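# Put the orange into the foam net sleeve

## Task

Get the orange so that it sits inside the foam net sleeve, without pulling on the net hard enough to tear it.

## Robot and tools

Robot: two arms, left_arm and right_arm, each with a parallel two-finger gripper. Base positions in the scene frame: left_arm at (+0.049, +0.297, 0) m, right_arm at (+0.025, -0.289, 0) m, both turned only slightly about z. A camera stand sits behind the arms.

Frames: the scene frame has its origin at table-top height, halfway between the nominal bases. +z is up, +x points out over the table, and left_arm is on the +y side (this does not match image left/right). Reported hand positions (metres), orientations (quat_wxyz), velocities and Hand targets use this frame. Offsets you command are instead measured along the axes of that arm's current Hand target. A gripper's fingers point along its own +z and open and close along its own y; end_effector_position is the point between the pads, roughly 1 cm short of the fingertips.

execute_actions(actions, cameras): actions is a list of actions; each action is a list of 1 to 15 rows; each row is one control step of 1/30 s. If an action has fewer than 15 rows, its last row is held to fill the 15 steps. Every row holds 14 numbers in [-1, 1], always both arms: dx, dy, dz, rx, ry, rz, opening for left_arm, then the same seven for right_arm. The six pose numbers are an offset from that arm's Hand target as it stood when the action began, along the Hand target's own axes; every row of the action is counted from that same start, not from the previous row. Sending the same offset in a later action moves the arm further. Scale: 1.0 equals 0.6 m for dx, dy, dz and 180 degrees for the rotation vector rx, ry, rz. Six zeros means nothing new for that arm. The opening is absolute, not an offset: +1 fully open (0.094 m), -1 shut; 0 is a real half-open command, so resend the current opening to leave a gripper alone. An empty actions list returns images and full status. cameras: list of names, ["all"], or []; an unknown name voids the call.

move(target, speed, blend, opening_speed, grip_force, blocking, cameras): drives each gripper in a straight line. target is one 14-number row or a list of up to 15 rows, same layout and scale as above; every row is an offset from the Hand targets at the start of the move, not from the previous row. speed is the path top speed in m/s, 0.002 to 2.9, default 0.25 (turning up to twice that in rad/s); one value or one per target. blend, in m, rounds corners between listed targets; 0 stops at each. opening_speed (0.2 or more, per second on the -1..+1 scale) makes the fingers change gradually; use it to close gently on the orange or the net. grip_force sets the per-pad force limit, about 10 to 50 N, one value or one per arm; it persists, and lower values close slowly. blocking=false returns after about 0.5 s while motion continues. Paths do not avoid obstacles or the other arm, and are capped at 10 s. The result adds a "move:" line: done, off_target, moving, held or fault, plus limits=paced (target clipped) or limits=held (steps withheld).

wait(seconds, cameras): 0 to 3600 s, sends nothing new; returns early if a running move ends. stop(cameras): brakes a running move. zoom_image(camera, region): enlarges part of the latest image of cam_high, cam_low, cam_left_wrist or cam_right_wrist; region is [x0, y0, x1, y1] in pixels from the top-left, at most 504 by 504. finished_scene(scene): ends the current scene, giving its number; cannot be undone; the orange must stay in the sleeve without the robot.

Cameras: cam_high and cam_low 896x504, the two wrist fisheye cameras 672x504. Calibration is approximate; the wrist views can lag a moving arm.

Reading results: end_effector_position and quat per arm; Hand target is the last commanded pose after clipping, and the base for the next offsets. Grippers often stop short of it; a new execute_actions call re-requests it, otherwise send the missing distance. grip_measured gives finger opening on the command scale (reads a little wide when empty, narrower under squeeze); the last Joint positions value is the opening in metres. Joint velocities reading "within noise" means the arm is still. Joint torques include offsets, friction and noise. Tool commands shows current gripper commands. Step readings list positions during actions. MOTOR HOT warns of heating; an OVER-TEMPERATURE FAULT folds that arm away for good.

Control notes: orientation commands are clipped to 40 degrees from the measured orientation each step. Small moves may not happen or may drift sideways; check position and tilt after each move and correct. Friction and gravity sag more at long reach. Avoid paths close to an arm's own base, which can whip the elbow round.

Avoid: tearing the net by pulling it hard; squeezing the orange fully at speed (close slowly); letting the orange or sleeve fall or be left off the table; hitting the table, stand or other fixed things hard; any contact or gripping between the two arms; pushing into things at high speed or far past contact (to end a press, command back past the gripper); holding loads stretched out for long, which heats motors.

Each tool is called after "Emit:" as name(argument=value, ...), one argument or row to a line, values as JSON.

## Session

Emit:
execute_actions(
  actions=[],
)

Scene clock: 0.00 s.
left_arm: end_effector_position=(+0.3276, +0.0131, +0.0820) grip_measured=-0.975 end_effector_quat_wxyz=(+0.284, +0.077, +0.764, -0.575) | right_arm: end_effector_position=(+0.3221, -0.0858, +0.0869) grip_measured=-0.962 end_effector_quat_wxyz=(-0.645, +0.707, -0.289, -0.029)
Joint positions: left_arm=[-0.494 1.852 0.388 1.233 0.685 -0.865 0.001] | right_arm=[0.192 1.777 0.367 1.082 -1.029 -1.422 0.002]
Joint velocities: within noise
Joint torques (N m): no reading
Heat: left arm: 31 °C; right arm: 30 °C.
Hand target: left_arm +0.3319, +0.0137, +0.0867; +0.292, +0.077, +0.760, -0.575 | right_arm +0.3260, -0.0867, +0.0936; -0.651, +0.704, -0.283, -0.022
Tool commands: left_gripper/opening=-1.0 right_gripper/opening=-1.0
camera_calibration:
cam_left_wrist: T_world_to_cam=[[-0.42696, -0.35456, 0.83186, 0.07654], [-0.8993, 0.26281, -0.34956, 0.36178], [-0.09469, -0.89734, -0.43107, 0.19297]] pos_world=[0.37629, 0.10522, 0.14597]
cam_right_wrist: T_world_to_cam=[[0.4323, 0.05715, 0.89992, -0.21416], [0.61923, -0.74428, -0.2502, -0.19596], [0.65549, 0.66542, -0.35714, -0.00788]] pos_world=[0.21909, -0.12837, 0.14089]

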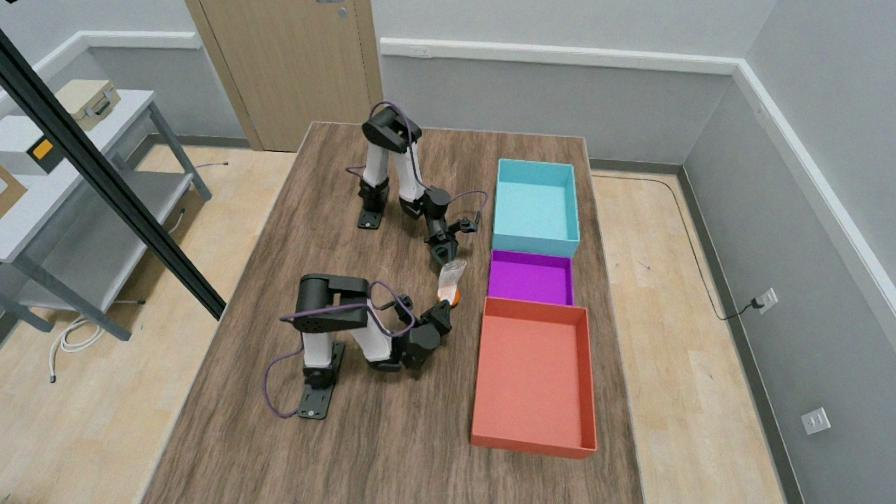

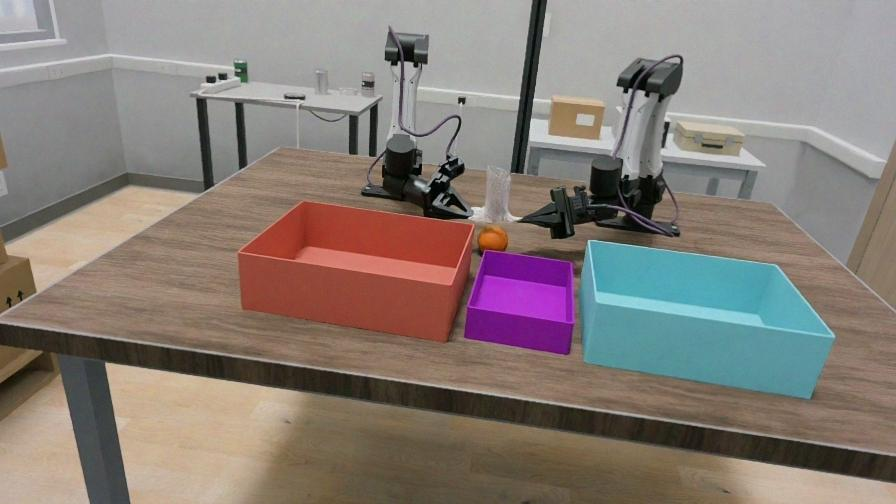

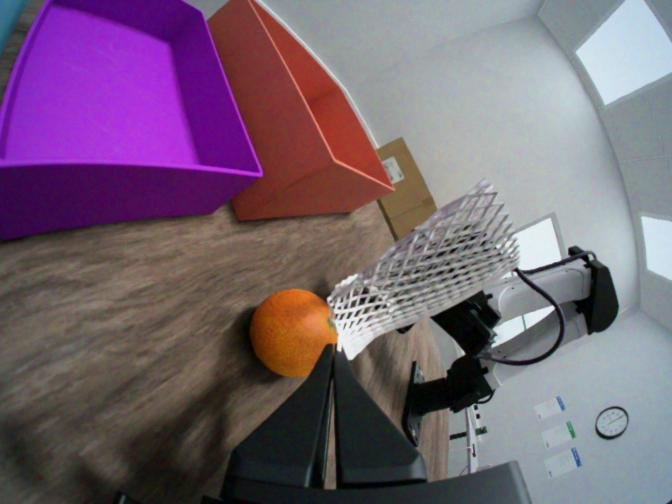

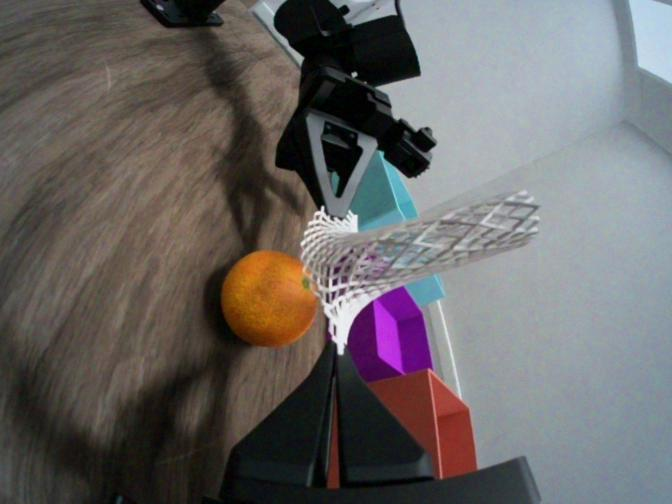

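Emit:
move(
  target=[0.005,-0.010,-0.014,-0.163,0.105,0,-1,0.012,-0.013,0.014,-0.178,0.078,0,-1],
  speed=0.2,
  cameras=["all"],
)

Emit:
zoom_image(
  camera="cam_low",
  region=[430, 140, 570, 260],
)

Scene clock: 20.10 s.
left_arm: end_effector_position=(+0.3207, +0.0181, +0.0896) grip_measured=-0.975 end_effector_quat_wxyz=(+0.174, +0.088, +0.914, -0.356) | right_arm: end_effector_position=(+0.3320, -0.0801, +0.0926) grip_measured=-0.962 end_effector_quat_wxyz=(-0.399, +0.850, -0.343, -0.023)
Joint positions: left_arm=[-0.594 1.508 0.806 -0.149 0.423 -0.582 0.001] | right_arm=[0.339 1.533 0.867 -0.329 -0.624 -1.863 0.002]
Joint torques (N m): left_arm=[-0.44 -5.87 8.59 1.07 -0.18 0.23] | right_arm=[0.12 -5.07 8.62 0.84 0 -0.13]
Heat: left arm: 34 °C; right arm: 32 °C.
Hand target: left_arm +0.3238, +0.0188, +0.0915; +0.175, +0.093, +0.918, -0.345 | right_arm +0.3382, -0.0817, +0.0965; -0.393, +0.853, -0.343, -0.014
Off the commanded pose: left_arm 0.004 m, 1 deg | right_arm 0.008 m, 1 deg.
move: done
cam_left_wrist: T_world_to_cam=[[-0.27155, -0.75222, 0.60035, 0.04711], [-0.93591, 0.35181, 0.01747, 0.33418], [-0.22435, -0.55713, -0.79955, 0.26854]] pos_world=[0.3858, 0.06748, 0.18059]
cam_right_wrist: T_world_to_cam=[[0.58517, 0.49803, 0.63995, -0.21519], [0.61046, -0.79002, 0.05661, -0.22554], [0.53377, 0.35754, -0.76633, 0.03759]] pos_world=[0.24355, -0.08445, 0.17929]

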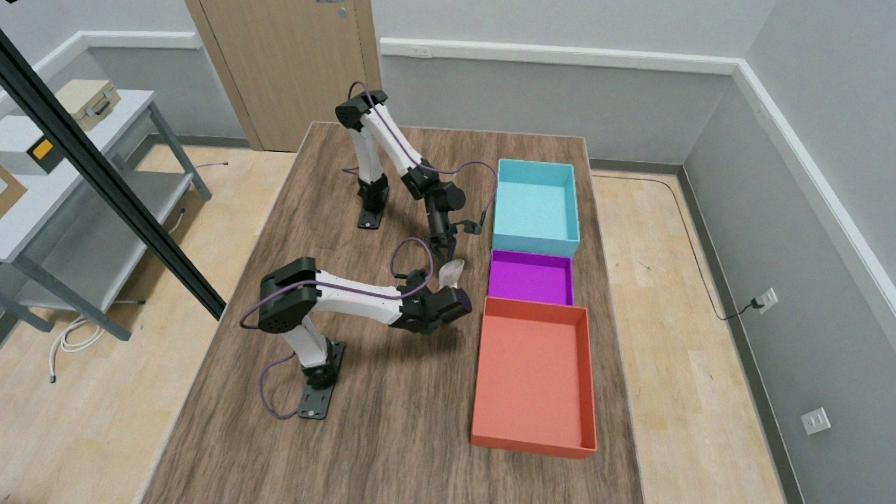

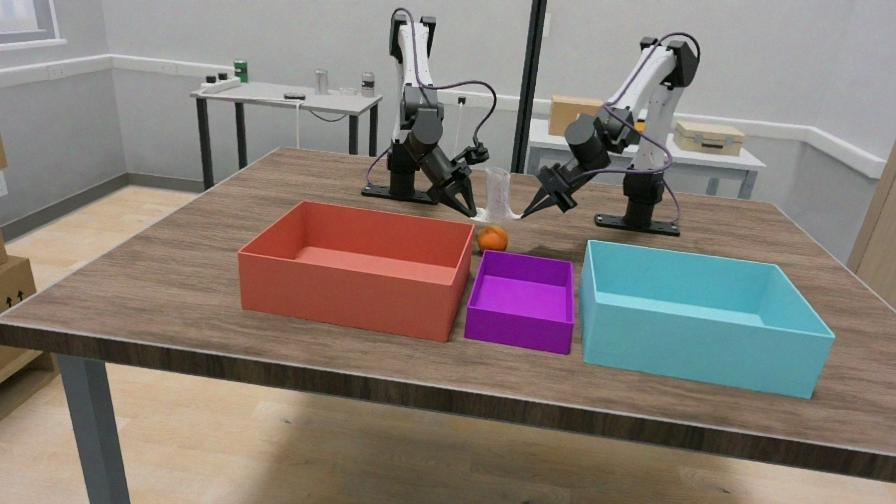

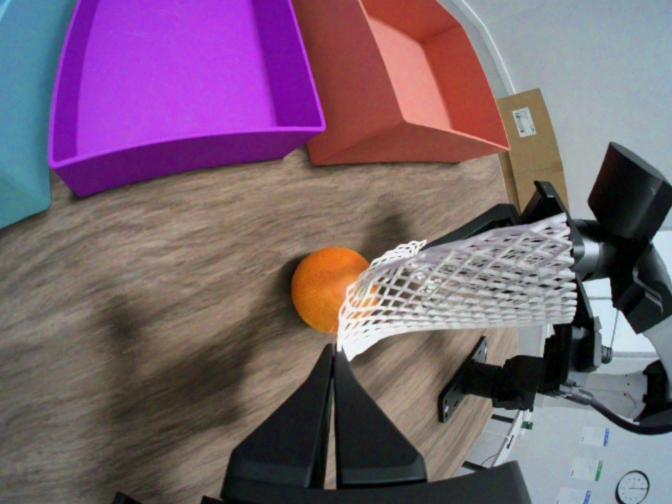

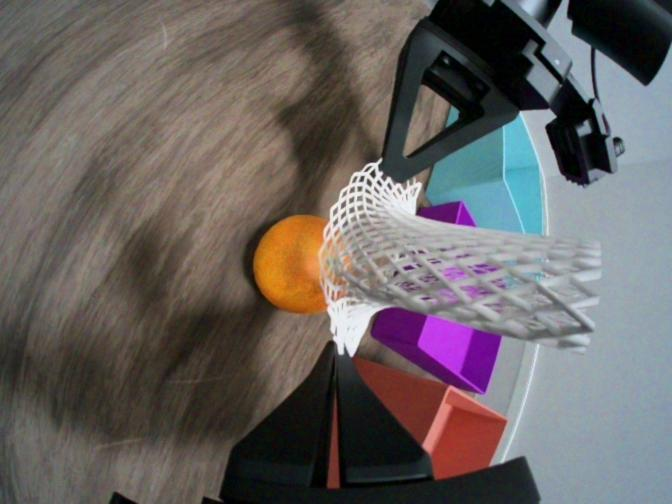

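Scaled by 3.600.

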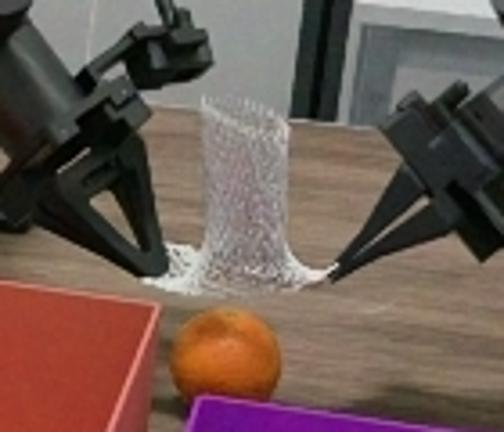

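Emit:
move(
  target=[0.030,0.034,0.050,0,0,0,-1,0.013,0.058,0.040,0,0,0,-1],
  speed=0.08,
  cameras=["cam_low","cam_left_wrist","cam_right_wrist"],
)

Emit:
zoom_image(
  camera="cam_low",
  region=[430, 140, 570, 260],
)

Scene clock: 32.53 s.
left_arm: end_effector_position=(+0.3197, +0.0130, +0.0605) grip_measured=-0.975 end_effector_quat_wxyz=(+0.174, +0.094, +0.914, -0.354) | right_arm: end_effector_position=(+0.3246, -0.0826, +0.0586) grip_measured=-0.962 end_effector_quat_wxyz=(-0.395, +0.852, -0.342, -0.026)
Joint positions: left_arm=[-0.611 1.583 0.748 -0.016 0.412 -0.582 0.001] | right_arm=[0.339 1.581 0.767 -0.196 -0.624 -1.873 0.002]
Joint torques (N m): left_arm=[-0.46 -5.14 4.98 1.6 -0.18 0.08] | right_arm=[-0.32 -5.08 4.74 1.33 0 -0.11]
Heat: left arm: 34 °C; right arm: 33 °C.
Hand target: left_arm +0.3208, +0.0149, +0.0513; +0.175, +0.093, +0.918, -0.345 | right_arm +0.3293, -0.0857, +0.0546; -0.393, +0.853, -0.343, -0.014
Off the commanded pose: left_arm 0.010 m, 1 deg | right_arm 0.007 m, 1 deg.
move: done
cam_left_wrist: T_world_to_cam=[[-0.28177, -0.75341, 0.59411, 0.06413], [-0.93249, 0.36086, 0.01535, 0.33454], [-0.22596, -0.54968, -0.80424, 0.24287]] pos_world=[0.38491, 0.06109, 0.15209]
cam_right_wrist: T_world_to_cam=[[0.58632, 0.50581, 0.63276, -0.18716], [0.61576, -0.78582, 0.0576, -0.22252], [0.52637, 0.35586, -0.7722, 0.01898]] pos_world=[0.23677, -0.08695, 0.14591]

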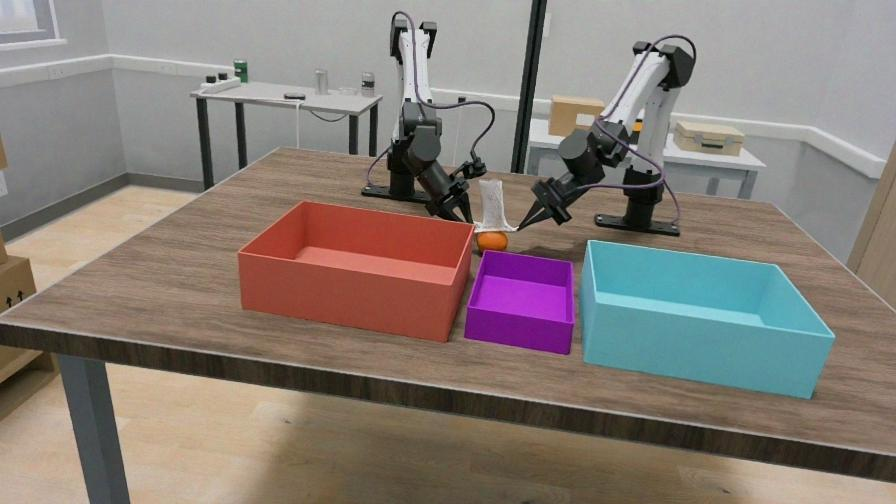

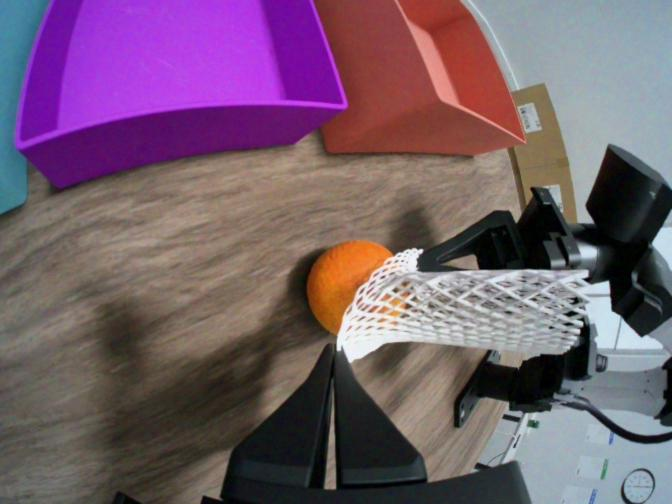

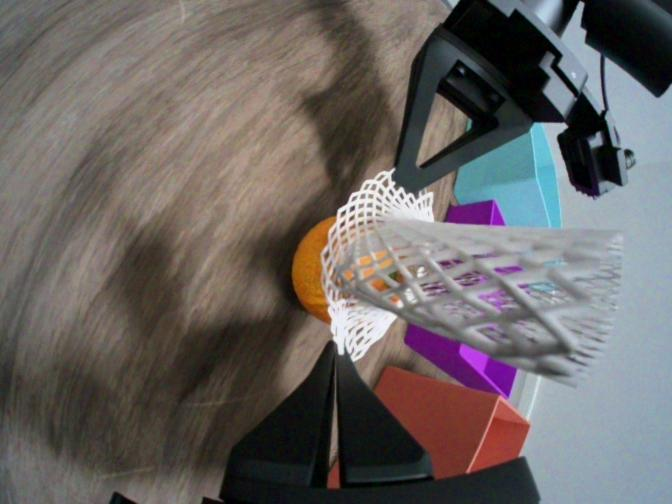

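Scaled by 3.600.

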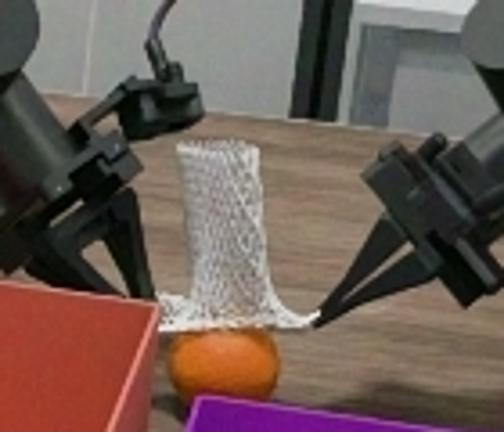

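Emit:
move(
  target=[0.0095,0.0235,0.027,0,0,0,-1,0.0145,0.021,0.0265,0,0,0,-1],
  speed=0.06,
  cameras=["cam_low","cam_left_wrist","cam_right_wrist"],
)

Emit:
zoom_image(
  camera="cam_low",
  region=[430, 140, 570, 260],
)

Scene clock: 42.20 s.
left_arm: end_effector_position=(+0.3240, +0.0099, +0.0414) grip_measured=-0.975 end_effector_quat_wxyz=(+0.179, +0.095, +0.912, -0.357) | right_arm: end_effector_position=(+0.3303, -0.0807, +0.0398) grip_measured=-0.962 end_effector_quat_wxyz=(-0.399, +0.852, -0.338, -0.020)
Joint positions: left_arm=[-0.611 1.652 0.717 0.096 0.412 -0.582 0.001] | right_arm=[0.339 1.646 0.736 -0.084 -0.624 -1.874 0.002]
Joint torques (N m): left_arm=[0.13 -5.27 4.51 1.54 -0.15 0.13] | right_arm=[-0.62 -4.92 4.26 1.21 0 -0.06]
Heat: left arm: 34 °C; right arm: 33 °C.
Hand target: left_arm +0.3238, +0.0150, +0.0292; +0.175, +0.093, +0.918, -0.345 | right_arm +0.3324, -0.0857, +0.0327; -0.393, +0.853, -0.343, -0.014
Off the commanded pose: left_arm 0.013 m, 2 deg | right_arm 0.009 m, 1 deg.
move: off_target (left_arm)
cam_left_wrist: T_world_to_cam=[[-0.28763, -0.74915, 0.59669, 0.07609], [-0.93259, 0.36093, 0.0036, 0.34039], [-0.21806, -0.55543, -0.80246, 0.22421]] pos_world=[0.38822, 0.05868, 0.13329]
cam_right_wrist: T_world_to_cam=[[0.57578, 0.50358, 0.64412, -0.17678], [0.61565, -0.78544, 0.06373, -0.22367], [0.53801, 0.35986, -0.76227, -0.00307]] pos_world=[0.24114, -0.08556, 0.12578]

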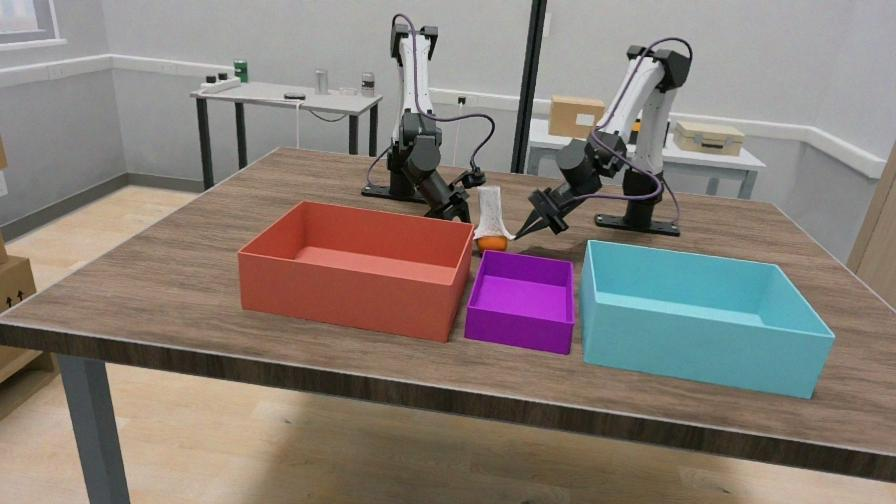

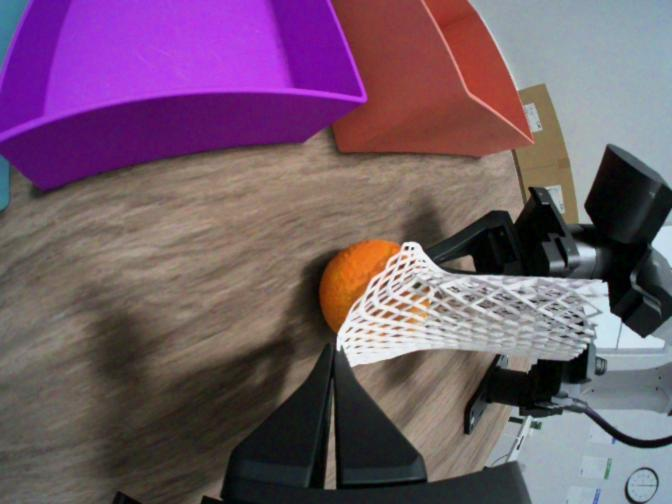

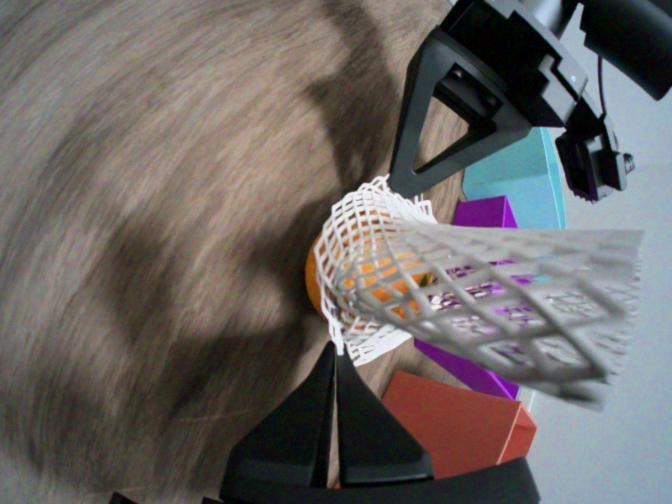

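Scaled by 3.600.

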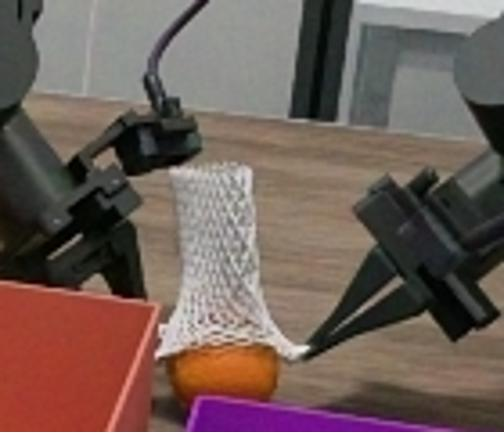

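Emit:
move(
  target=[0.007,0.0195,0.022,-0.047,0.03,0,-1,0.0135,0.019,0.024,-0.051,0.022,0,-1],
  speed=0.06,
  cameras=["cam_low","cam_left_wrist","cam_right_wrist"],
)

Emit:
zoom_image(
  camera="cam_low",
  region=[430, 140, 570, 260],
)

Scene clock: 49.97 s.
left_arm: end_effector_position=(+0.3318, +0.0081, +0.0265) grip_measured=-0.978 end_effector_quat_wxyz=(+0.160, +0.095, +0.936, -0.300) | right_arm: end_effector_position=(+0.3361, -0.0807, +0.0190) grip_measured=-0.963 end_effector_quat_wxyz=(-0.333, +0.877, -0.347, -0.008)
Joint positions: left_arm=[-0.638 1.726 0.829 -0.05 0.324 -0.561 0.001] | right_arm=[0.388 1.719 0.816 -0.177 -0.491 -1.893 0.002]
Joint velocities: left_arm=[0.007 -0.017 -0.012 0.051 -0.066 -0.168 -0.001] | right_arm=[within noise]
Joint torques (N m): left_arm=[-0.55 -5.55 6.89 0.78 -0.22 0.2] | right_arm=[0.1 -5.26 6.94 0.56 0.13 -0.16]
Heat: left arm: 34 °C; right arm: 33 °C.
Hand target: left_arm +0.3268, +0.0151, +0.0113; +0.138, +0.096, +0.948, -0.271 | right_arm +0.3353, -0.0858, +0.0129; -0.311, +0.882, -0.354, -0.012
Off the commanded pose: left_arm 0.017 m, 4 deg | right_arm 0.008 m, 3 deg.
move: off_target (left_arm, right_arm)
cam_left_wrist: T_world_to_cam=[[-0.26126, -0.8211, 0.50749, 0.0801], [-0.93549, 0.34496, 0.07654, 0.34747], [-0.23791, -0.45475, -0.85825, 0.22025]] pos_world=[0.39838, 0.04607, 0.12179]
cam_right_wrist: T_world_to_cam=[[0.59665, 0.58487, 0.54949, -0.16539], [0.61469, -0.77327, 0.15561, -0.22634], [0.51591, 0.24492, -0.82088, -0.02283]] pos_world=[0.24959, -0.0727, 0.10736]

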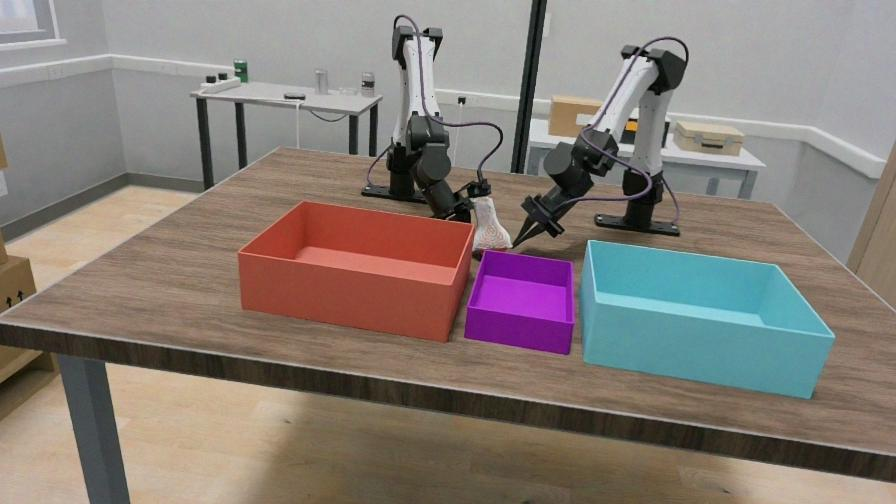

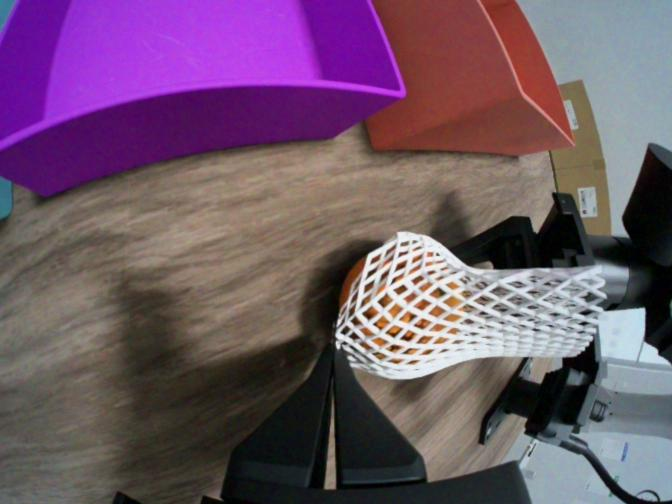

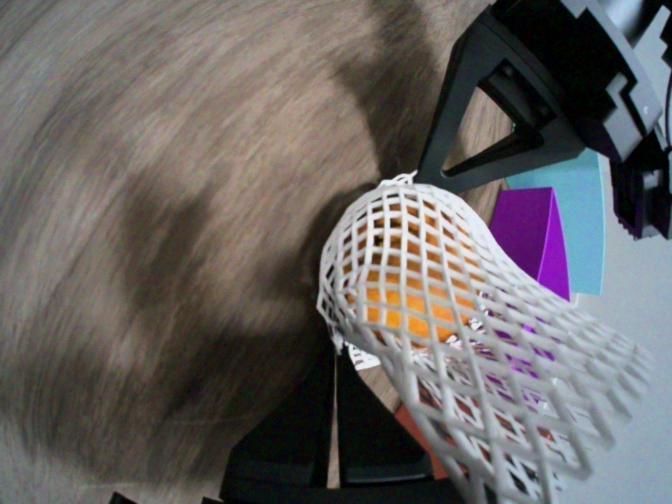

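Scaled by 3.600.

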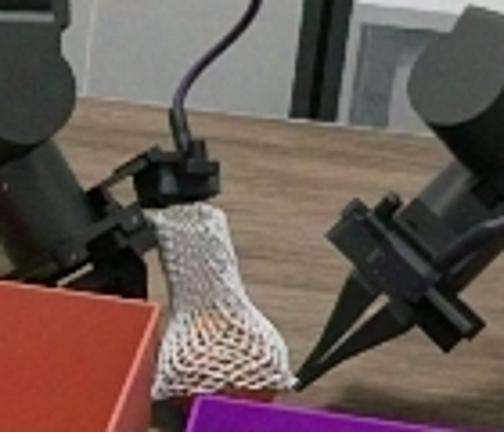

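Emit:
move(
  target=[0.003,0.0125,0.020,0,0,0,-1,0.006,0.002,0.009,0,0,0,-1],
  speed=0.06,
  cameras=["cam_low","cam_left_wrist","cam_right_wrist"],
)

Emit:
zoom_image(
  camera="cam_low",
  region=[430, 140, 570, 260],
)

Emit:
zoom_image(
  camera="cam_left_wrist",
  region=[300, 180, 540, 400],
)

Scene clock: 61.37 s.
left_arm: end_effector_position=(+0.3289, +0.0103, +0.0092) grip_measured=-0.978 end_effector_quat_wxyz=(+0.144, +0.094, +0.942, -0.289) | right_arm: end_effector_position=(+0.3358, -0.0801, +0.0137) grip_measured=-0.963 end_effector_quat_wxyz=(-0.330, +0.878, -0.347, -0.014)
Joint positions: left_arm=[-0.638 1.774 0.829 -0.045 0.324 -0.558 0.001] | right_arm=[0.388 1.74 0.822 -0.177 -0.496 -1.896 0.002]
Joint torques (N m): left_arm=[-0.05 -5.75 5.78 1.18 -0.21 0.23] | right_arm=[-0.23 -4.92 6.41 0.77 0.1 -0.15]
Heat: left arm: 34 °C; right arm: 33 °C.
Hand target: left_arm +0.3295, +0.0151, -0.0027; +0.138, +0.096, +0.948, -0.271 | right_arm +0.3384, -0.0856, +0.0070; -0.311, +0.882, -0.354, -0.012
Off the commanded pose: left_arm 0.013 m, 2 deg | right_arm 0.009 m, 2 deg.
move: off_target (left_arm)
cam_left_wrist: T_world_to_cam=[[-0.24718, -0.83396, 0.49336, 0.08557], [-0.93154, 0.34467, 0.1159, 0.34369], [-0.26671, -0.43094, -0.86207, 0.21489]] pos_world=[0.39863, 0.04551, 0.10319]
cam_right_wrist: T_world_to_cam=[[0.60163, 0.58887, 0.53969, -0.16389], [0.62028, -0.77013, 0.14883, -0.22644], [0.50327, 0.24522, -0.8286, -0.02277]] pos_world=[0.25052, -0.0723, 0.10328]

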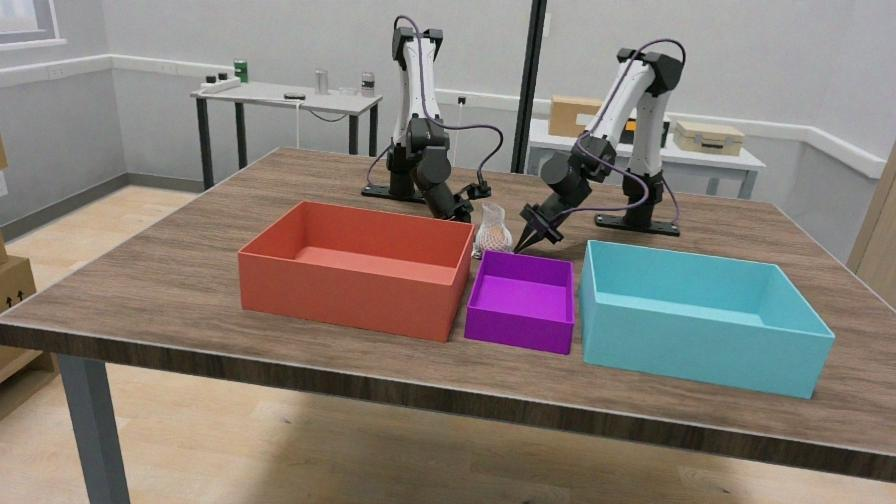

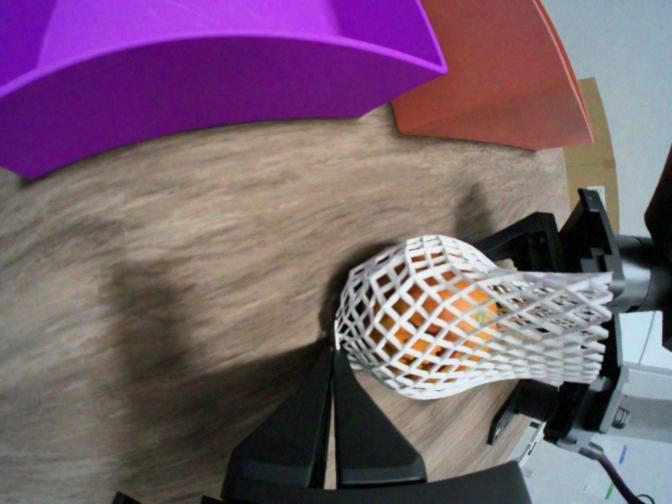

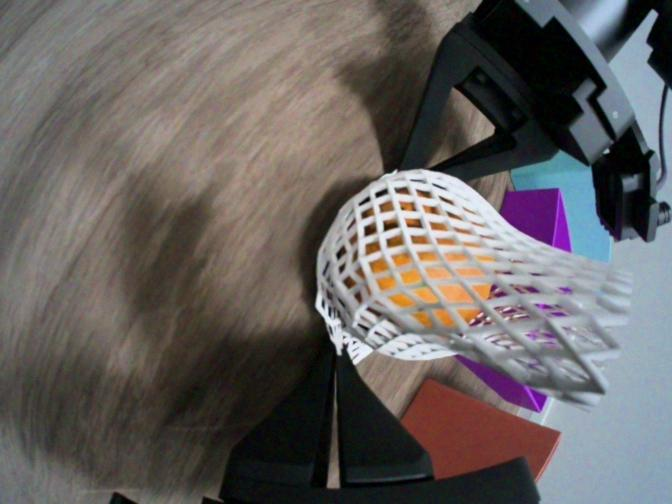

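Scaled by 3.600.

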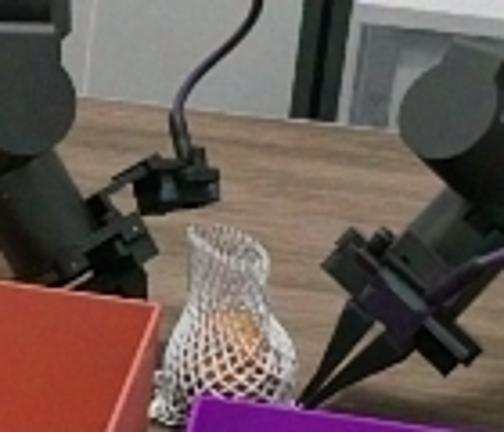

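Scaled by 2.100 from the camera's image (finer frame: 960x720).

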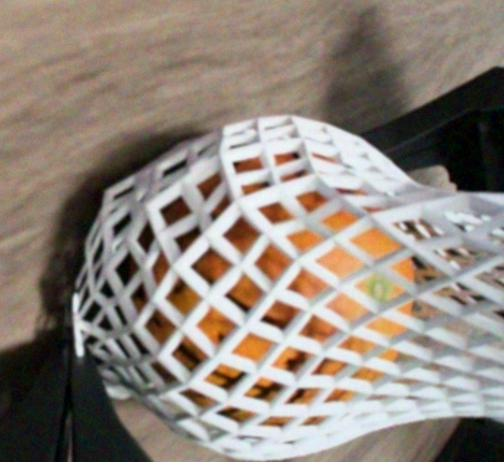

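Emit:
move(
  target=[
    [0,0,-0.012,0,0,0,-0.78,0,0,-0.008,0,0,0,-0.78],
    [0,0,-0.18,0,0,0,-0.78,0,0,-0.18,0,0,0,-0.78],
  ],
  speed=0.07,
  opening_speed=0.3,
  cameras=["all"],
)

Emit:
zoom_image(
  camera="cam_low",
  region=[430, 140, 570, 260],
)

Scene clock: 69.87 s.
left_arm: end_effector_position=(+0.3046, +0.0764, +0.0687) grip_measured=-0.782 end_effector_quat_wxyz=(+0.126, +0.085, +0.953, -0.260) | right_arm: end_effector_position=(+0.3118, -0.1486, +0.0772) grip_measured=-0.782 end_effector_quat_wxyz=(-0.295, +0.883, -0.365, -0.022)
Joint positions: left_arm=[-0.513 1.456 0.823 -0.459 0.354 -0.443 0.01] | right_arm=[0.201 1.493 0.907 -0.667 -0.519 -2.089 0.01]
Joint torques (N m): left_arm=[0.79 -8.39 8.32 0.9 0.11 0.22] | right_arm=[-0.7 -7.19 8.57 0.53 -0.34 -0.16]
Heat: left arm: 35 °C; right arm: 34 °C.
Hand target: left_arm +0.3069, +0.0734, +0.0854; +0.138, +0.096, +0.948, -0.271 | right_arm +0.3168, -0.1458, +0.0941; -0.311, +0.882, -0.354, -0.012
Off the commanded pose: left_arm 0.017 m, 2 deg | right_arm 0.018 m, 3 deg.
move: off_target (left_arm, right_arm)
cam_left_wrist: T_world_to_cam=[[-0.21513, -0.86666, 0.45014, 0.10098], [-0.93211, 0.31973, 0.17012, 0.28974], [-0.29136, -0.38298, -0.8766, 0.29302]] pos_world=[0.37717, 0.1071, 0.16211]
cam_right_wrist: T_world_to_cam=[[0.63996, 0.60528, 0.47338, -0.14774], [0.61071, -0.77453, 0.16472, -0.27259], [0.46635, 0.18369, -0.86532, 0.06396]] pos_world=[0.23119, -0.13346, 0.17019]

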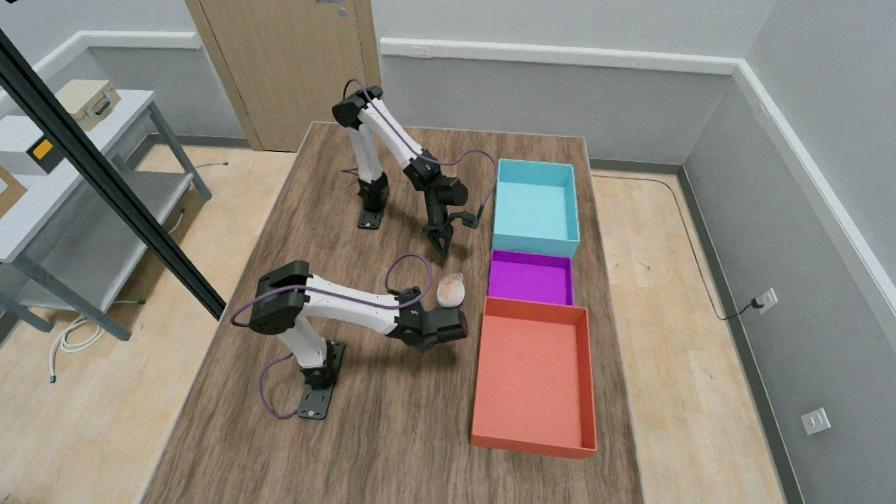

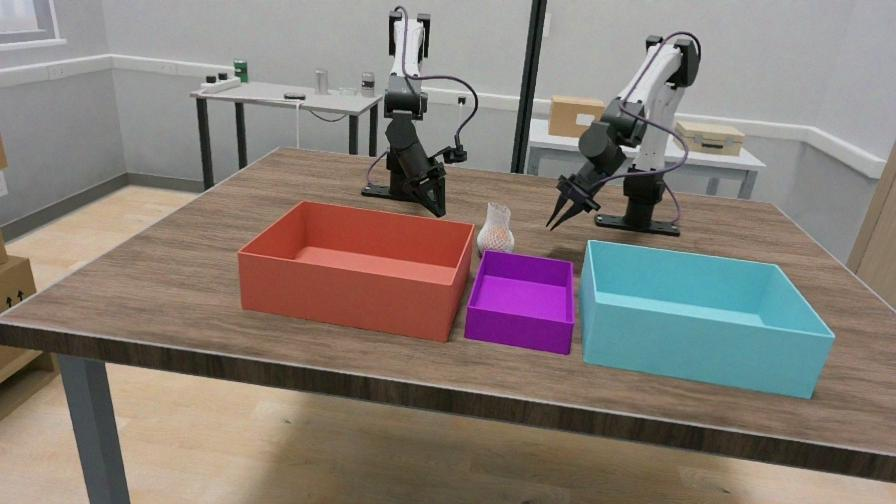

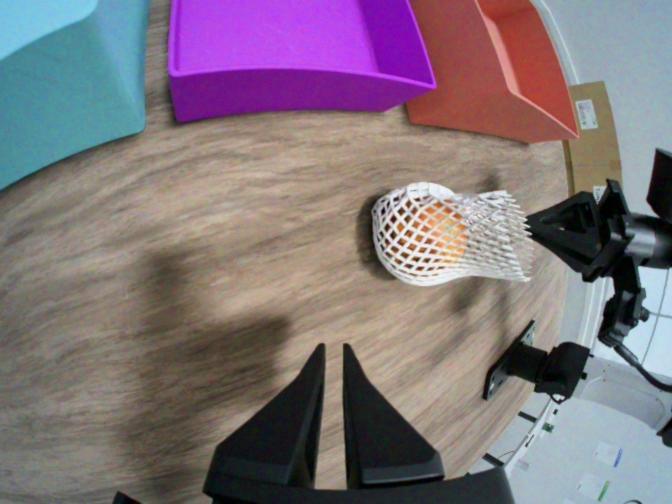

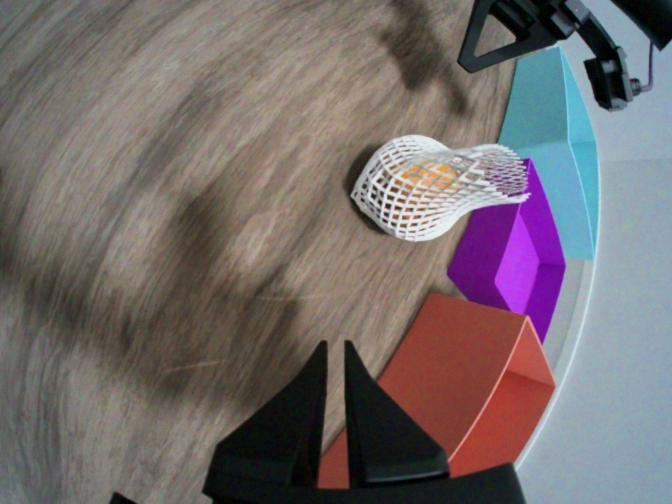

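Scaled by 3.600.

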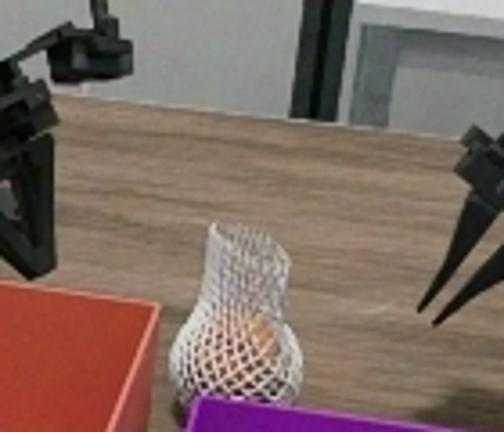

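Emit:
finished_scene(
  scene=2,
)

The scene is finished: the task was done.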